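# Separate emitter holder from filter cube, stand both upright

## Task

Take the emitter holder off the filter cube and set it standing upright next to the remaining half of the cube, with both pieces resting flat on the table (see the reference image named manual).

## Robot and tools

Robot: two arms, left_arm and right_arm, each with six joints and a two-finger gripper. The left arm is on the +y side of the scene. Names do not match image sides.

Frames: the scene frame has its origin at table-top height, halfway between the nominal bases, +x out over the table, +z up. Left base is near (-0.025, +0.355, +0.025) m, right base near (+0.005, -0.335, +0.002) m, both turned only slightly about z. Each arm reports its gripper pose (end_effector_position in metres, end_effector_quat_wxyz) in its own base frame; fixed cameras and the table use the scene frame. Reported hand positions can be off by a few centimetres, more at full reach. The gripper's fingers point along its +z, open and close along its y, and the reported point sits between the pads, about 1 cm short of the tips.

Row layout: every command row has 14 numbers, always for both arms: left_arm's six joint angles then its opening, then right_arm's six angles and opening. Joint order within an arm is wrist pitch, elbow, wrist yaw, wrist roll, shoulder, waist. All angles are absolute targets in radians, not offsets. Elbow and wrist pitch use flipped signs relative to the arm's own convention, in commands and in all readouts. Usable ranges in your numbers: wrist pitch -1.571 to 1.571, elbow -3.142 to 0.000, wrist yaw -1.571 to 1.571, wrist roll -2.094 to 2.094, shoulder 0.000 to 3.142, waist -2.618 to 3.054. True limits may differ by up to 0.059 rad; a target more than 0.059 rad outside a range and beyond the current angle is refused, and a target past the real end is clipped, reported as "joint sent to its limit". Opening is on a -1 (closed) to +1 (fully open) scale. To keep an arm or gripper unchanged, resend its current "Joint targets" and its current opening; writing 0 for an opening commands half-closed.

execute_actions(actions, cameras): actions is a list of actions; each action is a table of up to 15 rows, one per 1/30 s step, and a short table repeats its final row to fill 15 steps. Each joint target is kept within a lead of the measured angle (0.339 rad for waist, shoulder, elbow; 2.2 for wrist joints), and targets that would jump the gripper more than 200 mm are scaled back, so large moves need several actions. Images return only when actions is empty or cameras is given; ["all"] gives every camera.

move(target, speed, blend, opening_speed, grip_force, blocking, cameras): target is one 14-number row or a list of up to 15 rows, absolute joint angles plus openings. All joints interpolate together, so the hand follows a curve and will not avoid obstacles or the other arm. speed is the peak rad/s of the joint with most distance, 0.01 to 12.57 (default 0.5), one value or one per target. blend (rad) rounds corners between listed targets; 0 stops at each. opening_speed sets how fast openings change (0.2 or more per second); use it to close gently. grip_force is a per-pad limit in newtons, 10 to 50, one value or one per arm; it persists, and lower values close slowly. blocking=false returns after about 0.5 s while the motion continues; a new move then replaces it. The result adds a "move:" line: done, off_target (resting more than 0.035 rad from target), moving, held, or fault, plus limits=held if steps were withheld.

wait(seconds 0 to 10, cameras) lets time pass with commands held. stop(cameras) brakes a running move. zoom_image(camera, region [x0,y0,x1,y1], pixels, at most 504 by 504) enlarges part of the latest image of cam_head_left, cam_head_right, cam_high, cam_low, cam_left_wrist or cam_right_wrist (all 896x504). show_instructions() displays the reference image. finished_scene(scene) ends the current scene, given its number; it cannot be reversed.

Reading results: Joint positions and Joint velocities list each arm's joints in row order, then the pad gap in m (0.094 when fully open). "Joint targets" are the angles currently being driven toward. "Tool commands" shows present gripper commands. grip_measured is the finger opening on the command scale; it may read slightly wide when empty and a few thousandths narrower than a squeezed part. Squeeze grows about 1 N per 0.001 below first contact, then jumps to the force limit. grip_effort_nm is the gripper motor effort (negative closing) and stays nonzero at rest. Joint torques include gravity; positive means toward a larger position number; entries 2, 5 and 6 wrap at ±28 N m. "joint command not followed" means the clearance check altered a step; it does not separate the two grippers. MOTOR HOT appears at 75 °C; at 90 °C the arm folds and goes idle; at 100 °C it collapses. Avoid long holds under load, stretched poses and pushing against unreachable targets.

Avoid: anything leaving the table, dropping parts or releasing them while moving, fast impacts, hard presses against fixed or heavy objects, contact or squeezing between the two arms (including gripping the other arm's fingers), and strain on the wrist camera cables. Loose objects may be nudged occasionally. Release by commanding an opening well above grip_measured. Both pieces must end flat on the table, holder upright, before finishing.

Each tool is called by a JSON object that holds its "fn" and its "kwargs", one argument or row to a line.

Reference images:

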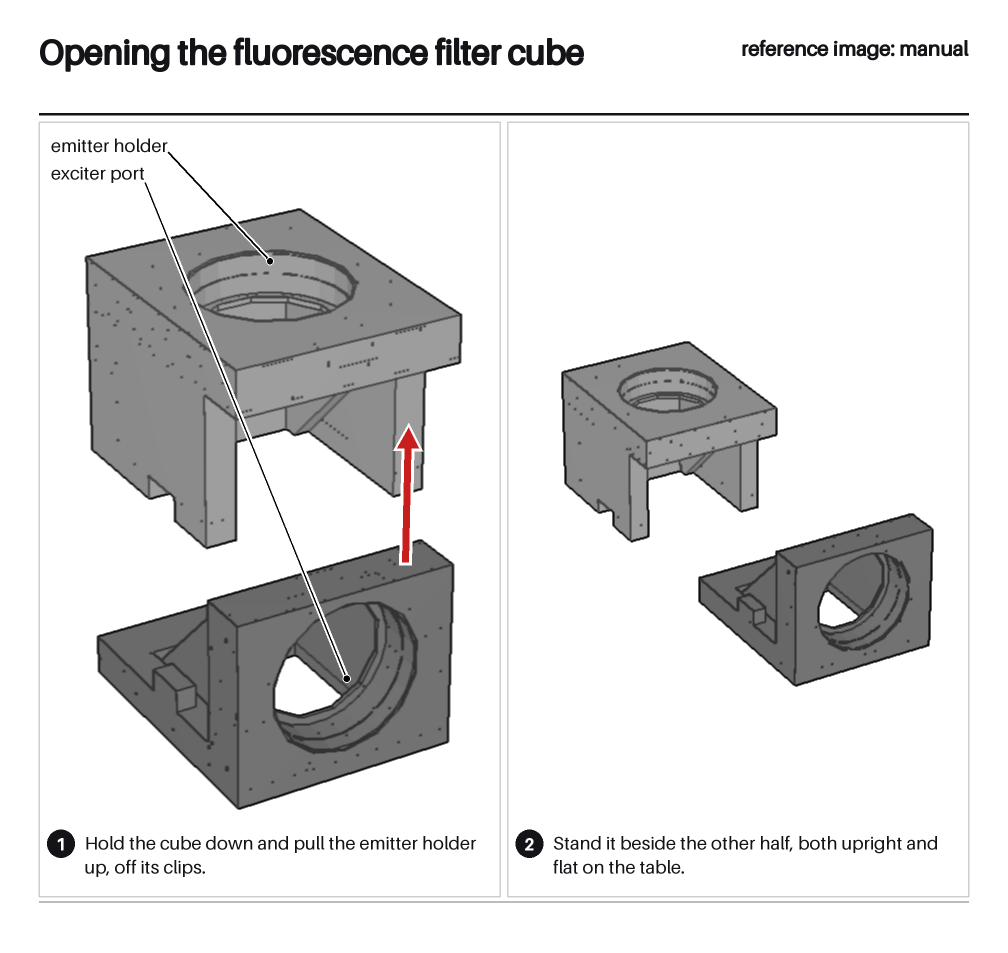

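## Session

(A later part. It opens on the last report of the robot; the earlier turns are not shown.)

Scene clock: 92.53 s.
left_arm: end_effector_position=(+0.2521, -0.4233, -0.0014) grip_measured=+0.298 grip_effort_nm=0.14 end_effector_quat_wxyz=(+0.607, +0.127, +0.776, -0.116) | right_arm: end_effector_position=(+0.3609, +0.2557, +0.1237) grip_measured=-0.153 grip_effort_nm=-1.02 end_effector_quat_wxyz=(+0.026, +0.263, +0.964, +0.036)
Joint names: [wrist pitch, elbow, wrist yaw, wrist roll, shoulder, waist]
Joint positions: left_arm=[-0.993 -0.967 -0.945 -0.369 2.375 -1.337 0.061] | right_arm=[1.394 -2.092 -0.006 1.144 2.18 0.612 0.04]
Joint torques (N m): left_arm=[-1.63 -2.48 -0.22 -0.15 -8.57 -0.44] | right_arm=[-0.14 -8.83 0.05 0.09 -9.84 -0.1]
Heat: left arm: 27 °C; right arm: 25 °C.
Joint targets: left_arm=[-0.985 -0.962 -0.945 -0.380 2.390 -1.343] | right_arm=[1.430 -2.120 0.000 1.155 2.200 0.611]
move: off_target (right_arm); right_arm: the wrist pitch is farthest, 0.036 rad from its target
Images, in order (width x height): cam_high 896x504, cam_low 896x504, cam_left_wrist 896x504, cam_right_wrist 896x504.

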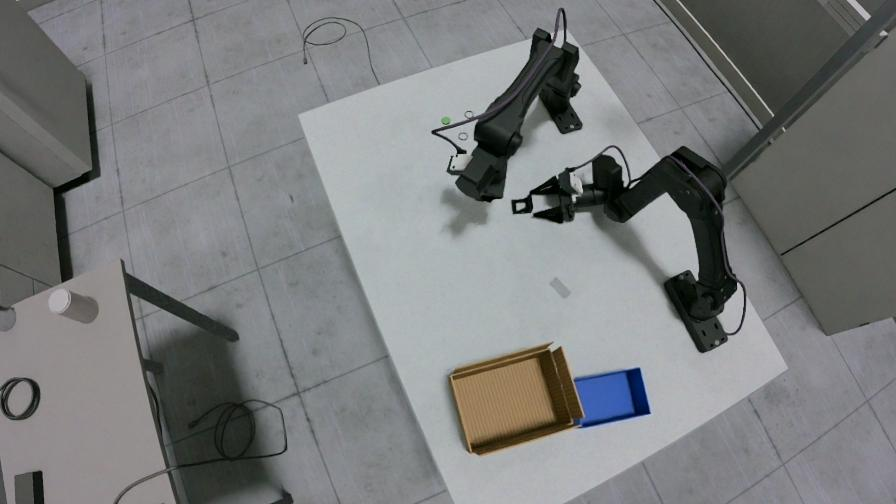

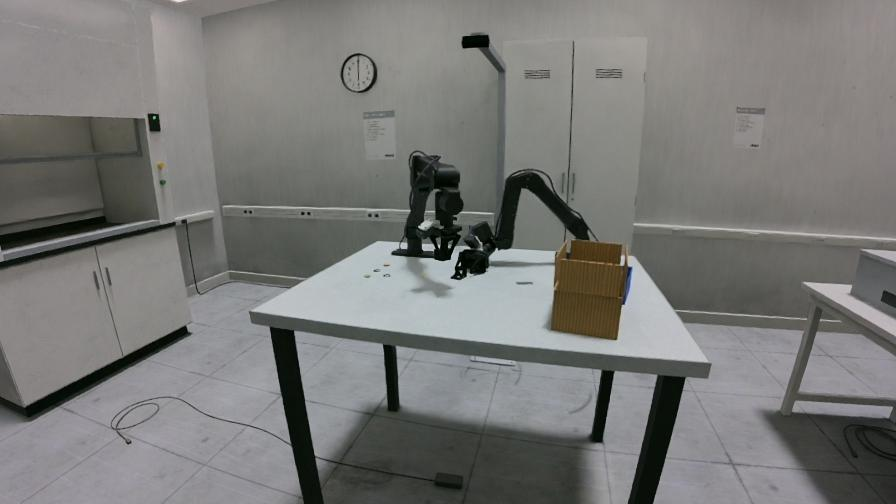

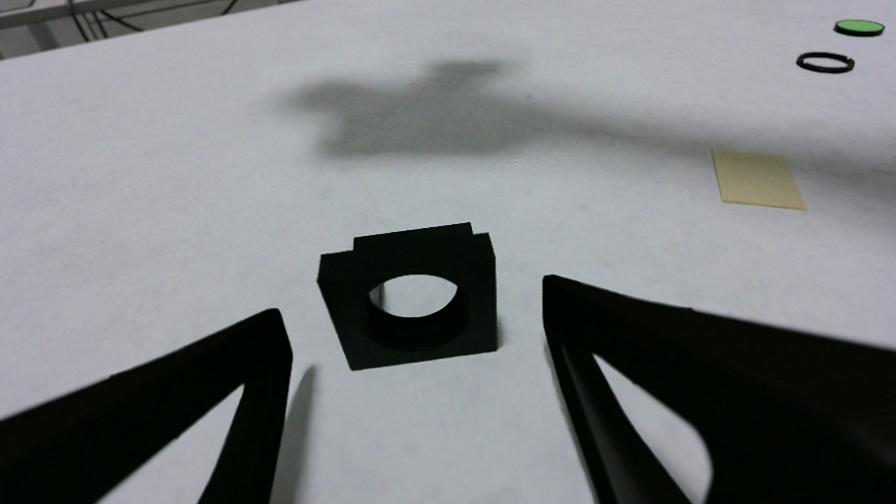

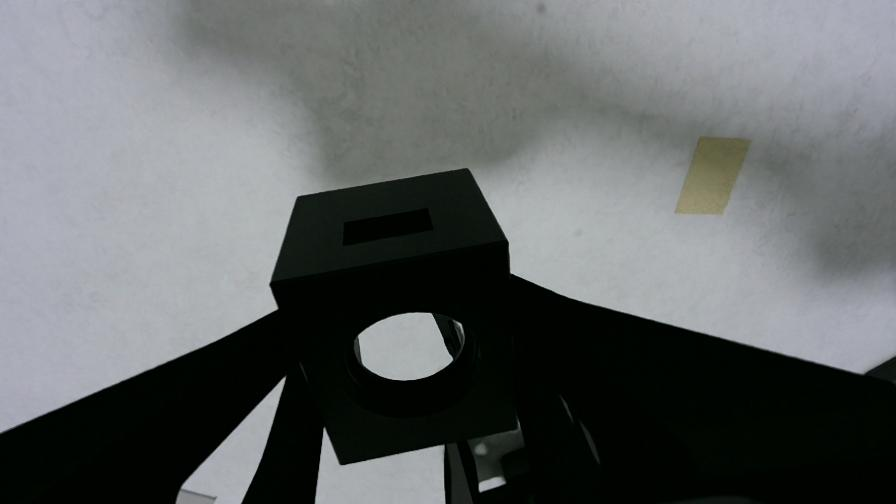

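{"fn": "move", "kwargs": {
  "target": [-0.985,-0.962,-0.945,-0.38,2.39,-1.343,0.6,1.155,-1.84,0,1.155,2.248,0.611,-0.5],
  "speed": 0.2,
  "opening_speed": 0.8,
  "cameras": ["cam_left_wrist","cam_low","cam_head_left"]
}}

{"fn": "zoom_image", "kwargs": {
  "camera": "cam_low",
  "region": [400, 230, 500, 300]
}}

Scene clock: 95.13 s.
left_arm: end_effector_position=(+0.2521, -0.4233, -0.0014) grip_measured=+0.598 grip_effort_nm=0.14 end_effector_quat_wxyz=(+0.607, +0.127, +0.776, -0.116) | right_arm: end_effector_position=(+0.3608, +0.2556, +0.0404) grip_measured=-0.153 grip_effort_nm=-1.02 end_effector_quat_wxyz=(+0.011, +0.263, +0.965, +0.018)
Joint names: [wrist pitch, elbow, wrist yaw, wrist roll, shoulder, waist]
Joint positions: left_arm=[-0.993 -0.967 -0.945 -0.369 2.375 -1.337 0.075] | right_arm=[1.143 -1.847 -0.006 1.144 2.232 0.612 0.04]
Joint torques (N m): left_arm=[-1.63 -2.52 -0.21 -0.16 -8.57 -0.46] | right_arm=[-0.23 -5.33 0.04 0.09 -10.44 -0.14]
Heat: left arm: 27 °C; right arm: 25 °C.
Joint targets: left_arm=[-0.985 -0.962 -0.945 -0.380 2.390 -1.343] | right_arm=[1.155 -1.840 0.000 1.155 2.248 0.611]
move: done
Images, in order (width x height): cam_head_left 896x504, cam_low 896x504, cam_left_wrist 896x504.

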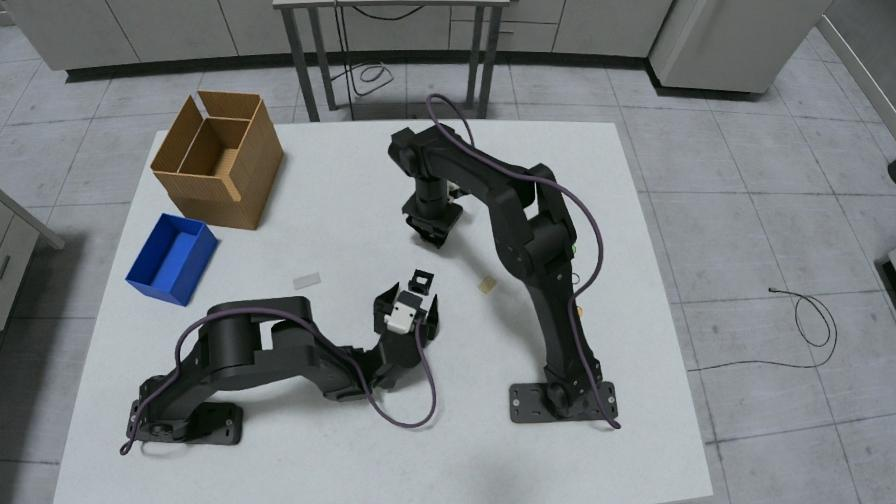

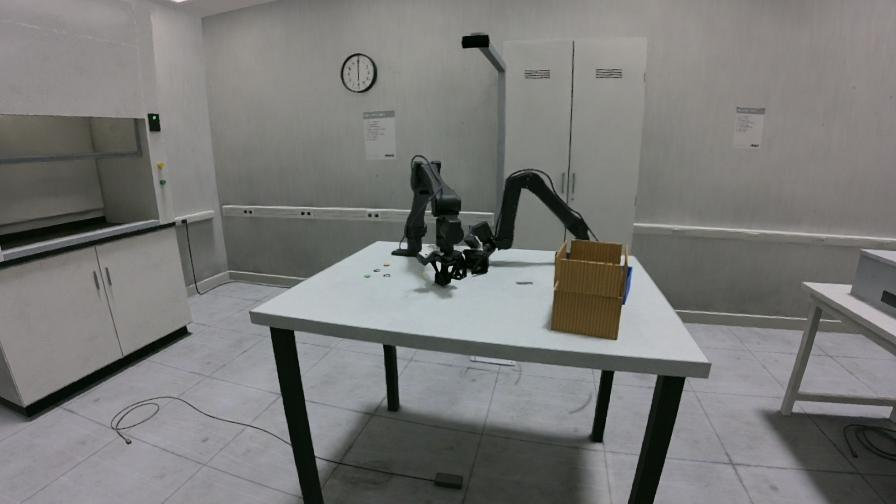

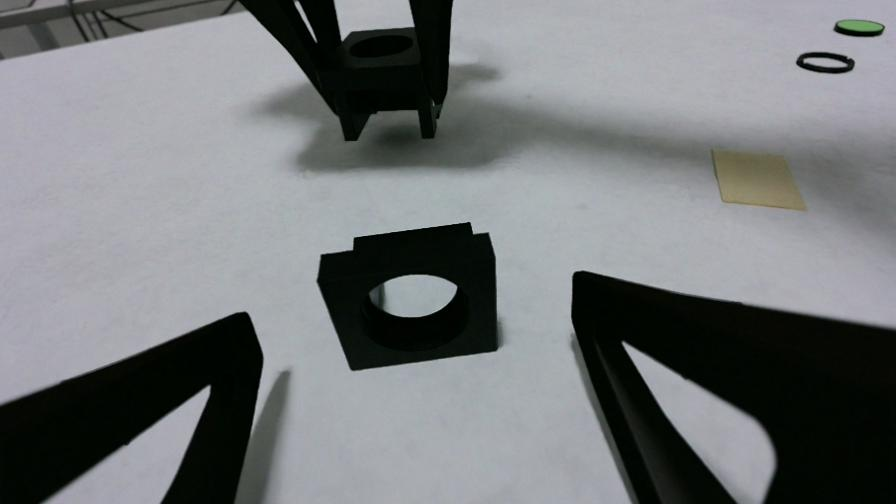

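Scaled by 5.040 from the camera's 896x504 image, which has a finer 1280x720 frame.

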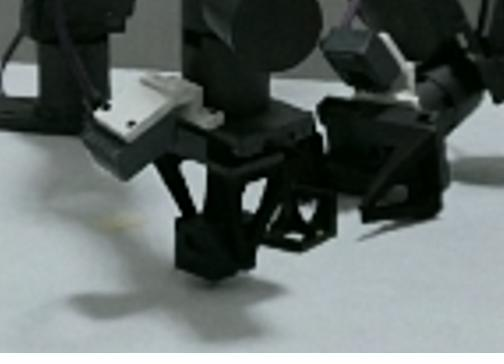

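{"fn": "move", "kwargs": {
  "target": [-0.985,-0.962,-0.945,-0.38,2.39,-1.343,0.6,1.133,-1.82,0,1.155,2.251,0.611,-0.5],
  "speed": 0.1,
  "cameras": ["cam_left_wrist","cam_low"]
}}

{"fn": "zoom_image", "kwargs": {
  "camera": "cam_left_wrist",
  "region": [260, 0, 500, 180]
}}

{"fn": "zoom_image", "kwargs": {
  "camera": "cam_low",
  "region": [400, 230, 500, 300]
}}

Scene clock: 96.60 s.
left_arm: end_effector_position=(+0.2521, -0.4233, -0.0014) grip_measured=+0.598 grip_effort_nm=0.13 end_effector_quat_wxyz=(+0.607, +0.127, +0.776, -0.116) | right_arm: end_effector_position=(+0.3610, +0.2558, +0.0360) grip_measured=-0.153 grip_effort_nm=-1.02 end_effector_quat_wxyz=(+0.012, +0.263, +0.964, +0.020)
Joint names: [wrist pitch, elbow, wrist yaw, wrist roll, shoulder, waist]
Joint positions: left_arm=[-0.993 -0.967 -0.945 -0.369 2.375 -1.337 0.075] | right_arm=[1.122 -1.829 -0.006 1.144 2.232 0.612 0.04]
Joint torques (N m): left_arm=[-1.64 -2.51 -0.22 -0.14 -8.61 -0.5] | right_arm=[-0.24 -5.15 0.04 0.08 -10.22 -0.1]
Heat: left arm: 27 °C; right arm: 25 °C.
Joint targets: left_arm=[-0.985 -0.962 -0.945 -0.380 2.390 -1.343] | right_arm=[1.133 -1.820 0.000 1.155 2.251 0.611]
move: done
Images, in order (width x height): cam_low 896x504, cam_left_wrist 896x504.

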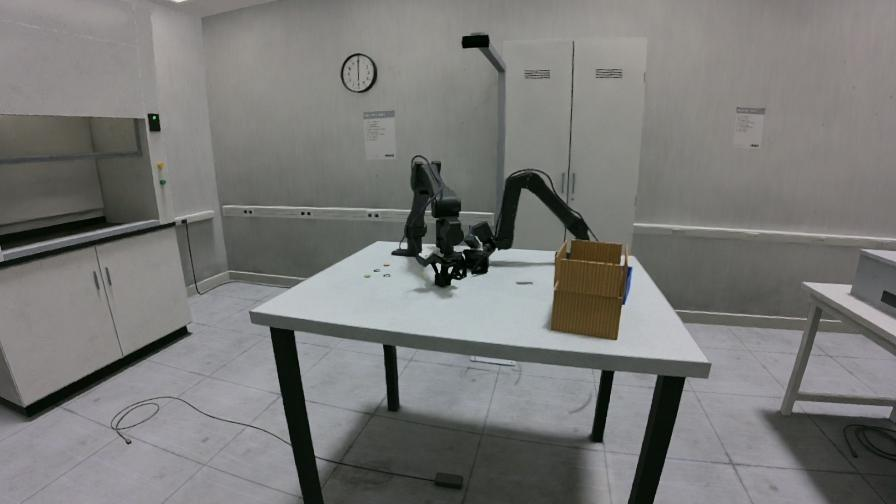

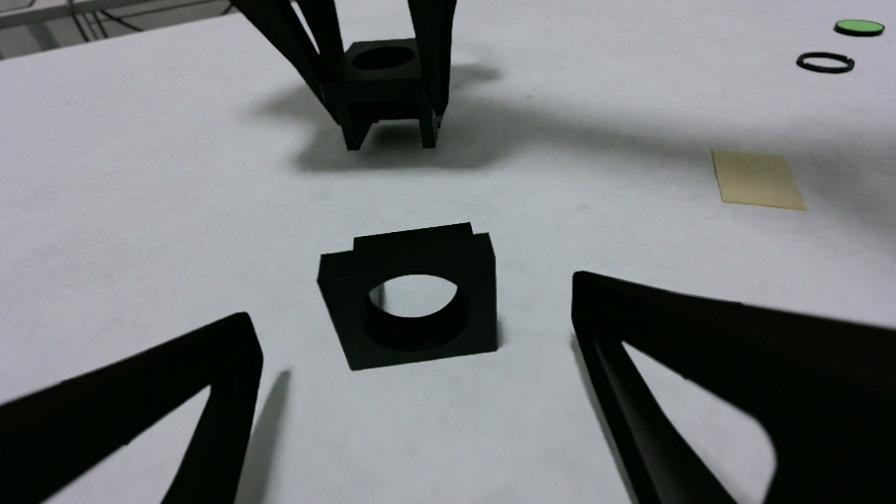

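Scaled by 2.100 from the camera's 896x504 image, which has a finer 1280x720 frame.

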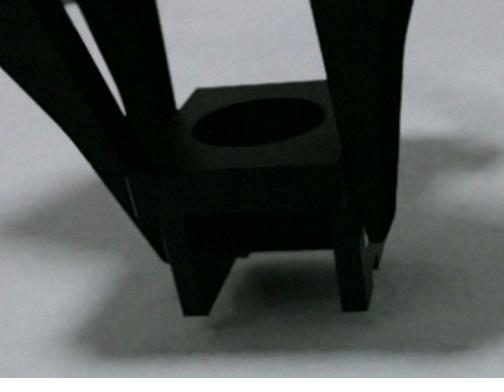

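Scaled by 5.040 from the camera's 896x504 image, which has a finer 1280x720 frame.

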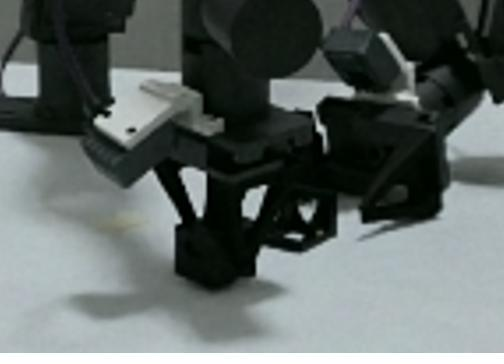

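{"fn": "move", "kwargs": {
  "target": [-0.985,-0.962,-0.945,-0.38,2.39,-1.343,0.6,1.12,-1.808,0,1.155,2.254,0.611,-0.5],
  "speed": 0.06
}}

{"fn": "move", "kwargs": {
  "target": [-0.985,-0.962,-0.945,-0.38,2.39,-1.343,0.6,1.11,-1.798,0,1.155,2.257,0.611,-0.5],
  "speed": 0.06,
  "cameras": ["cam_left_wrist"]
}}

{"fn": "zoom_image", "kwargs": {
  "camera": "cam_left_wrist",
  "region": [260, 0, 500, 180]
}}

Scene clock: 97.83 s.
left_arm: end_effector_position=(+0.2521, -0.4233, -0.0014) grip_measured=+0.598 grip_effort_nm=0.13 end_effector_quat_wxyz=(+0.607, +0.127, +0.776, -0.116) | right_arm: end_effector_position=(+0.3607, +0.2556, +0.0329) grip_measured=-0.153 grip_effort_nm=-1.02 end_effector_quat_wxyz=(+0.013, +0.263, +0.964, +0.020)
Joint names: [wrist pitch, elbow, wrist yaw, wrist roll, shoulder, waist]
Joint positions: left_arm=[-0.993 -0.967 -0.945 -0.369 2.375 -1.337 0.075] | right_arm=[1.109 -1.817 -0.006 1.144 2.232 0.612 0.04]
Joint torques (N m): left_arm=[-1.64 -2.52 -0.22 -0.14 -8.61 -0.46] | right_arm=[-0.24 -5.08 0.07 0.08 -9.99 -0.12]
Heat: left arm: 27 °C; right arm: 25 °C.
Joint targets: left_arm=[-0.985 -0.962 -0.945 -0.380 2.390 -1.343] | right_arm=[1.120 -1.808 0.000 1.155 2.254 0.611]
move: done

Scene clock: 98.53 s.
left_arm: end_effector_position=(+0.2521, -0.4233, -0.0014) grip_measured=+0.598 grip_effort_nm=0.13 end_effector_quat_wxyz=(+0.607, +0.127, +0.776, -0.116) | right_arm: end_effector_position=(+0.3601, +0.2552, +0.0302) grip_measured=-0.153 grip_effort_nm=-1.02 end_effector_quat_wxyz=(+0.012, +0.263, +0.965, +0.019)
Joint names: [wrist pitch, elbow, wrist yaw, wrist roll, shoulder, waist]
Joint positions: left_arm=[-0.993 -0.967 -0.945 -0.369 2.375 -1.337 0.075] | right_arm=[1.102 -1.81 -0.007 1.144 2.234 0.612 0.04]
Joint torques (N m): left_arm=[-1.63 -2.54 -0.22 -0.15 -8.57 -0.43] | right_arm=[-0.28 -4.85 0.07 0.08 -9.88 -0.09]
Heat: left arm: 27 °C; right arm: 25 °C.
Joint targets: left_arm=[-0.985 -0.962 -0.945 -0.380 2.390 -1.343] | right_arm=[1.110 -1.798 0.000 1.155 2.257 0.611]
move: done
Images, in order (width x height): cam_left_wrist 896x504.

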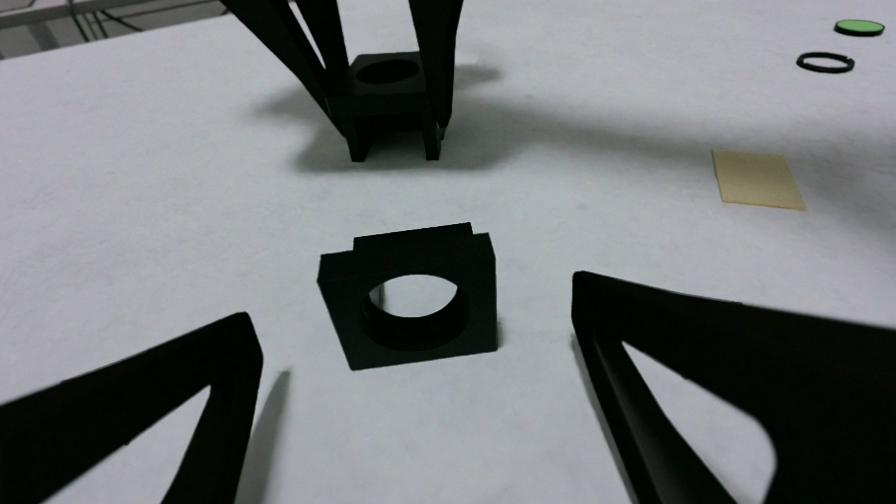

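Scaled by 2.100 from the camera's 896x504 image, which has a finer 1280x720 frame.

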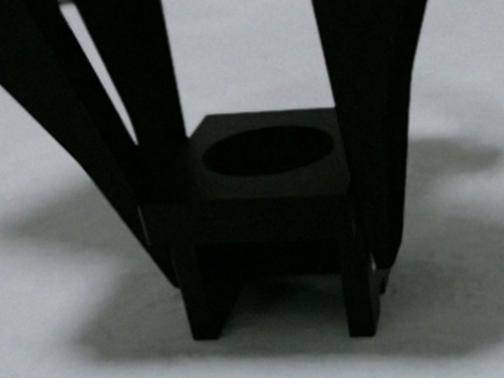

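{"fn": "move", "kwargs": {
  "target": [-0.985,-0.962,-0.945,-0.38,2.39,-1.343,0.6,1.098,-1.786,0,1.155,2.26,0.611,-0.5],
  "speed": 0.06
}}

{"fn": "move", "kwargs": {
  "target": [-0.985,-0.962,-0.945,-0.38,2.39,-1.343,0.6,1.086,-1.774,0,1.155,2.263,0.611,-0.5],
  "speed": 0.06,
  "cameras": ["cam_left_wrist","cam_low"]
}}

{"fn": "zoom_image", "kwargs": {
  "camera": "cam_left_wrist",
  "region": [260, 0, 500, 180]
}}

{"fn": "zoom_image", "kwargs": {
  "camera": "cam_low",
  "region": [400, 230, 500, 300]
}}

Scene clock: 99.90 s.
left_arm: end_effector_position=(+0.2521, -0.4233, -0.0014) grip_measured=+0.598 grip_effort_nm=0.13 end_effector_quat_wxyz=(+0.607, +0.127, +0.776, -0.116) | right_arm: end_effector_position=(+0.3596, +0.2557, +0.0294) grip_measured=-0.153 grip_effort_nm=-1.02 end_effector_quat_wxyz=(+0.010, +0.263, +0.965, +0.020)
Joint names: [wrist pitch, elbow, wrist yaw, wrist roll, shoulder, waist]
Joint positions: left_arm=[-0.993 -0.967 -0.945 -0.369 2.375 -1.337 0.075] | right_arm=[1.099 -1.807 -0.01 1.144 2.234 0.612 0.04]
Joint torques (N m): left_arm=[-1.65 -2.55 -0.22 -0.15 -8.55 -0.38] | right_arm=[-0.38 -4.03 0.11 0.09 -9.7 -0.14]
Heat: left arm: 27 °C; right arm: 25 °C.
Joint targets: left_arm=[-0.985 -0.962 -0.945 -0.380 2.390 -1.343] | right_arm=[1.098 -1.786 0.000 1.155 2.260 0.611]
move: done

Scene clock: 100.60 s.
left_arm: end_effector_position=(+0.2521, -0.4233, -0.0014) grip_measured=+0.598 grip_effort_nm=0.13 end_effector_quat_wxyz=(+0.607, +0.127, +0.776, -0.116) | right_arm: end_effector_position=(+0.3594, +0.2556, +0.0287) grip_measured=-0.153 grip_effort_nm=-1.02 end_effector_quat_wxyz=(+0.010, +0.263, +0.965, +0.020)
Joint names: [wrist pitch, elbow, wrist yaw, wrist roll, shoulder, waist]
Joint positions: left_arm=[-0.993 -0.967 -0.945 -0.369 2.375 -1.337 0.075] | right_arm=[1.096 -1.803 -0.01 1.144 2.234 0.612 0.04]
Joint torques (N m): left_arm=[-1.63 -2.54 -0.22 -0.16 -8.64 -0.36] | right_arm=[-0.47 -3.15 0.1 0.09 -9.48 -0.13]
Heat: left arm: 27 °C; right arm: 25 °C.
Joint targets: left_arm=[-0.985 -0.962 -0.945 -0.380 2.390 -1.343] | right_arm=[1.086 -1.774 0.000 1.155 2.263 0.611]
move: done
Images, in order (width x height): cam_low 896x504, cam_left_wrist 896x504.

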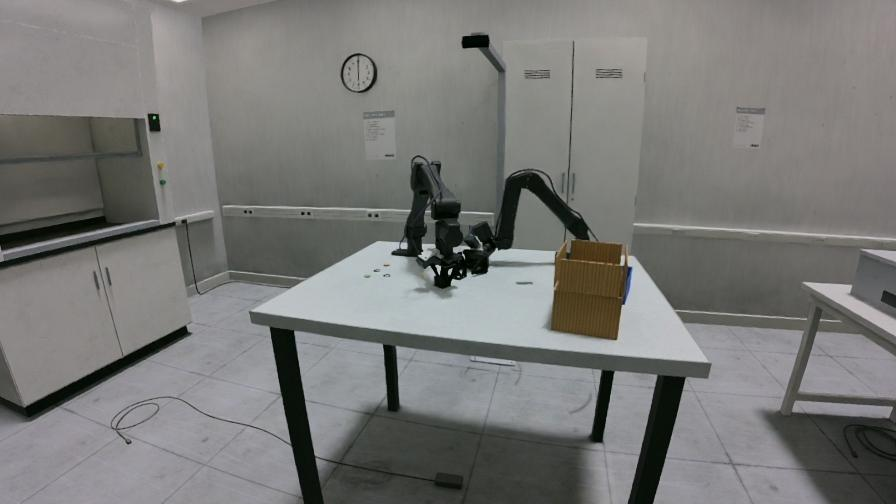

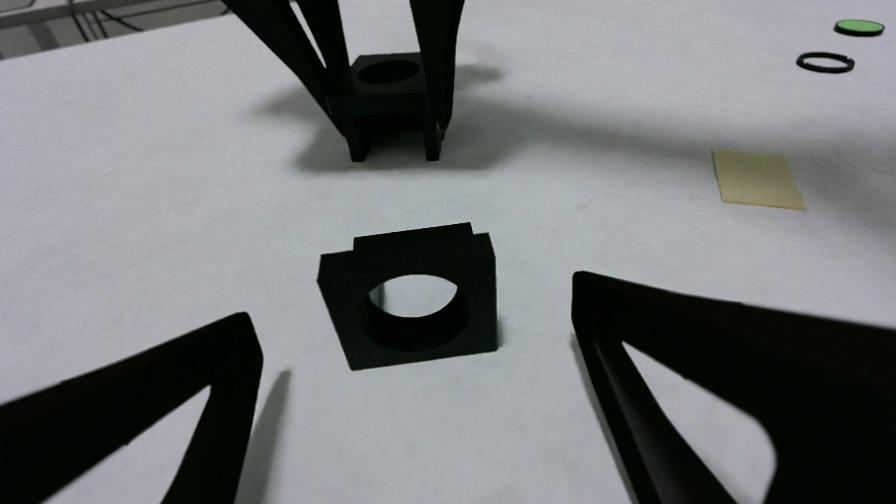

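Scaled by 2.100 from the camera's 896x504 image, which has a finer 1280x720 frame.

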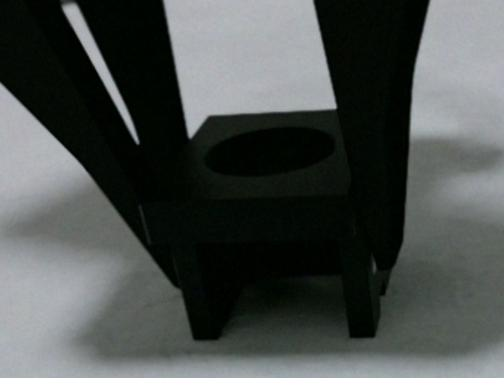

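Scaled by 5.040 from the camera's 896x504 image, which has a finer 1280x720 frame.

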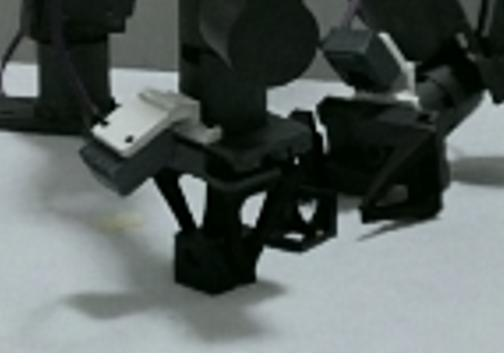

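{"fn": "move", "kwargs": {
  "target": [
    [-0.985,-0.962,-0.945,-0.38,2.39,-1.343,0.6,1.092,-1.780,0,1.155,2.262,0.611,0.5],
    [-0.985,-0.962,-0.945,-0.38,2.39,-1.343,0.6,1.43,-2.12,0,1.155,2.2,0.611,0.5]
  ],
  "speed": 0.25,
  "opening_speed": 0.7,
  "cameras": ["cam_left_wrist","cam_low","cam_right_wrist"]
}}

{"fn": "zoom_image", "kwargs": {
  "camera": "cam_low",
  "region": [400, 230, 500, 300]
}}

Scene clock: 104.77 s.
left_arm: end_effector_position=(+0.2521, -0.4233, -0.0014) grip_measured=+0.598 grip_effort_nm=0.14 end_effector_quat_wxyz=(+0.607, +0.127, +0.776, -0.116) | right_arm: end_effector_position=(+0.3611, +0.2568, +0.0996) grip_measured=+0.497 grip_effort_nm=0.14 end_effector_quat_wxyz=(+0.007, +0.264, +0.964, +0.016)
Joint names: [wrist pitch, elbow, wrist yaw, wrist roll, shoulder, waist]
Joint positions: left_arm=[-0.993 -0.967 -0.945 -0.369 2.375 -1.337 0.075] | right_arm=[1.394 -2.098 -0.01 1.146 2.241 0.612 0.07]
Joint torques (N m): left_arm=[-1.63 -2.51 -0.21 -0.16 -8.58 -0.47] | right_arm=[0 -8.18 0.1 0.08 -15.34 -0.06]
Heat: left arm: 27 °C; right arm: 26 °C.
Joint targets: left_arm=[-0.985 -0.962 -0.945 -0.380 2.390 -1.343] | right_arm=[1.430 -2.120 0.000 1.155 2.200 0.611]
move: off_target (right_arm); right_arm: the shoulder is farthest, 0.041 rad from its target
Images, in order (width x height): cam_low 896x504, cam_left_wrist 896x504, cam_right_wrist 896x504.

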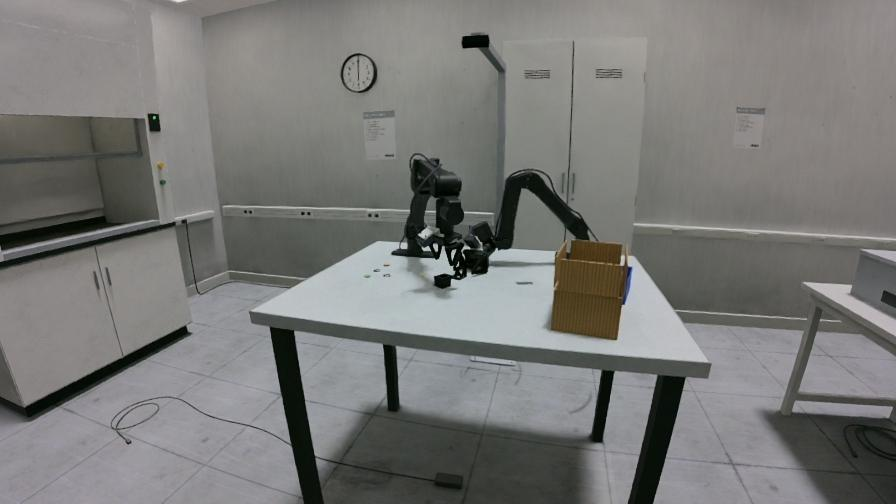

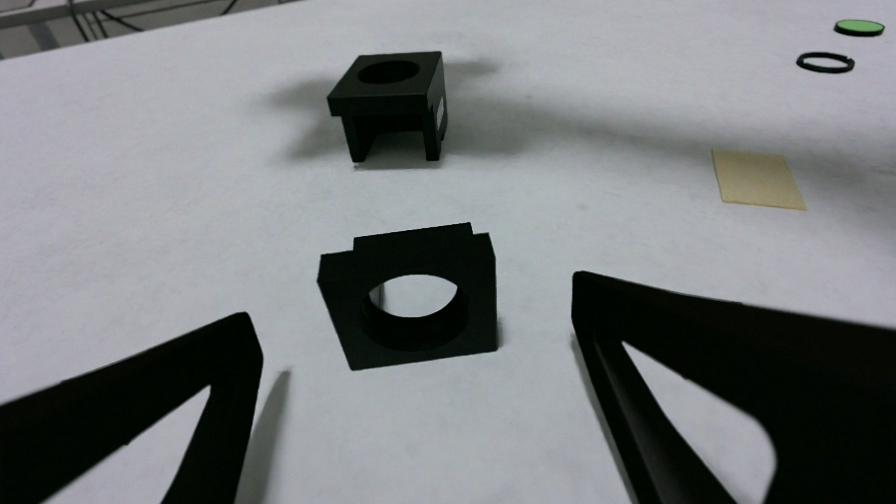

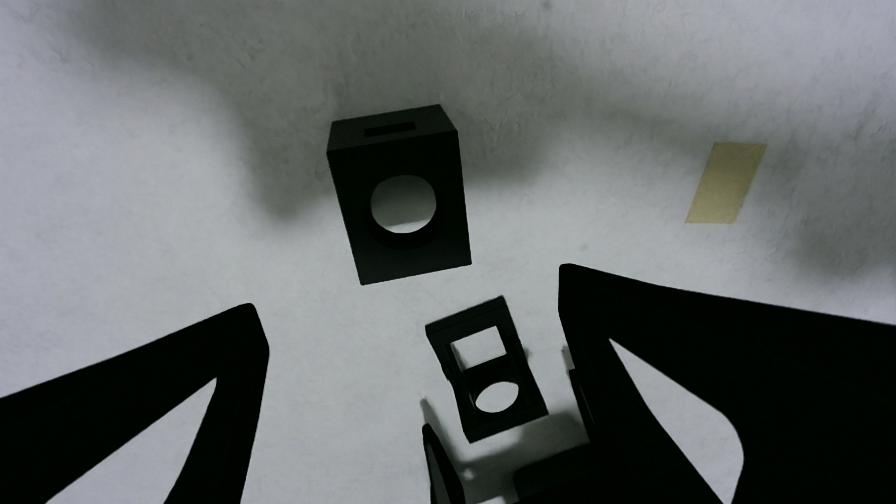

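Scaled by 5.040 from the camera's 896x504 image, which has a finer 1280x720 frame.

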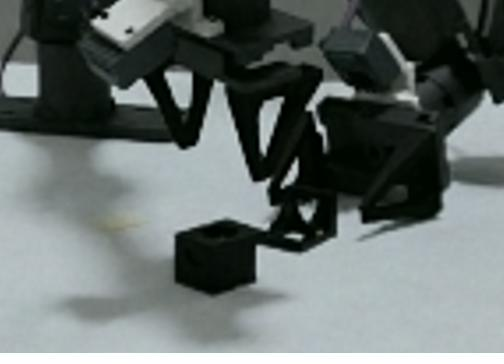

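Both stand flat and free.

{"fn": "finished_scene", "kwargs": {
  "scene": 1
}}

The scene is finished: the task was done.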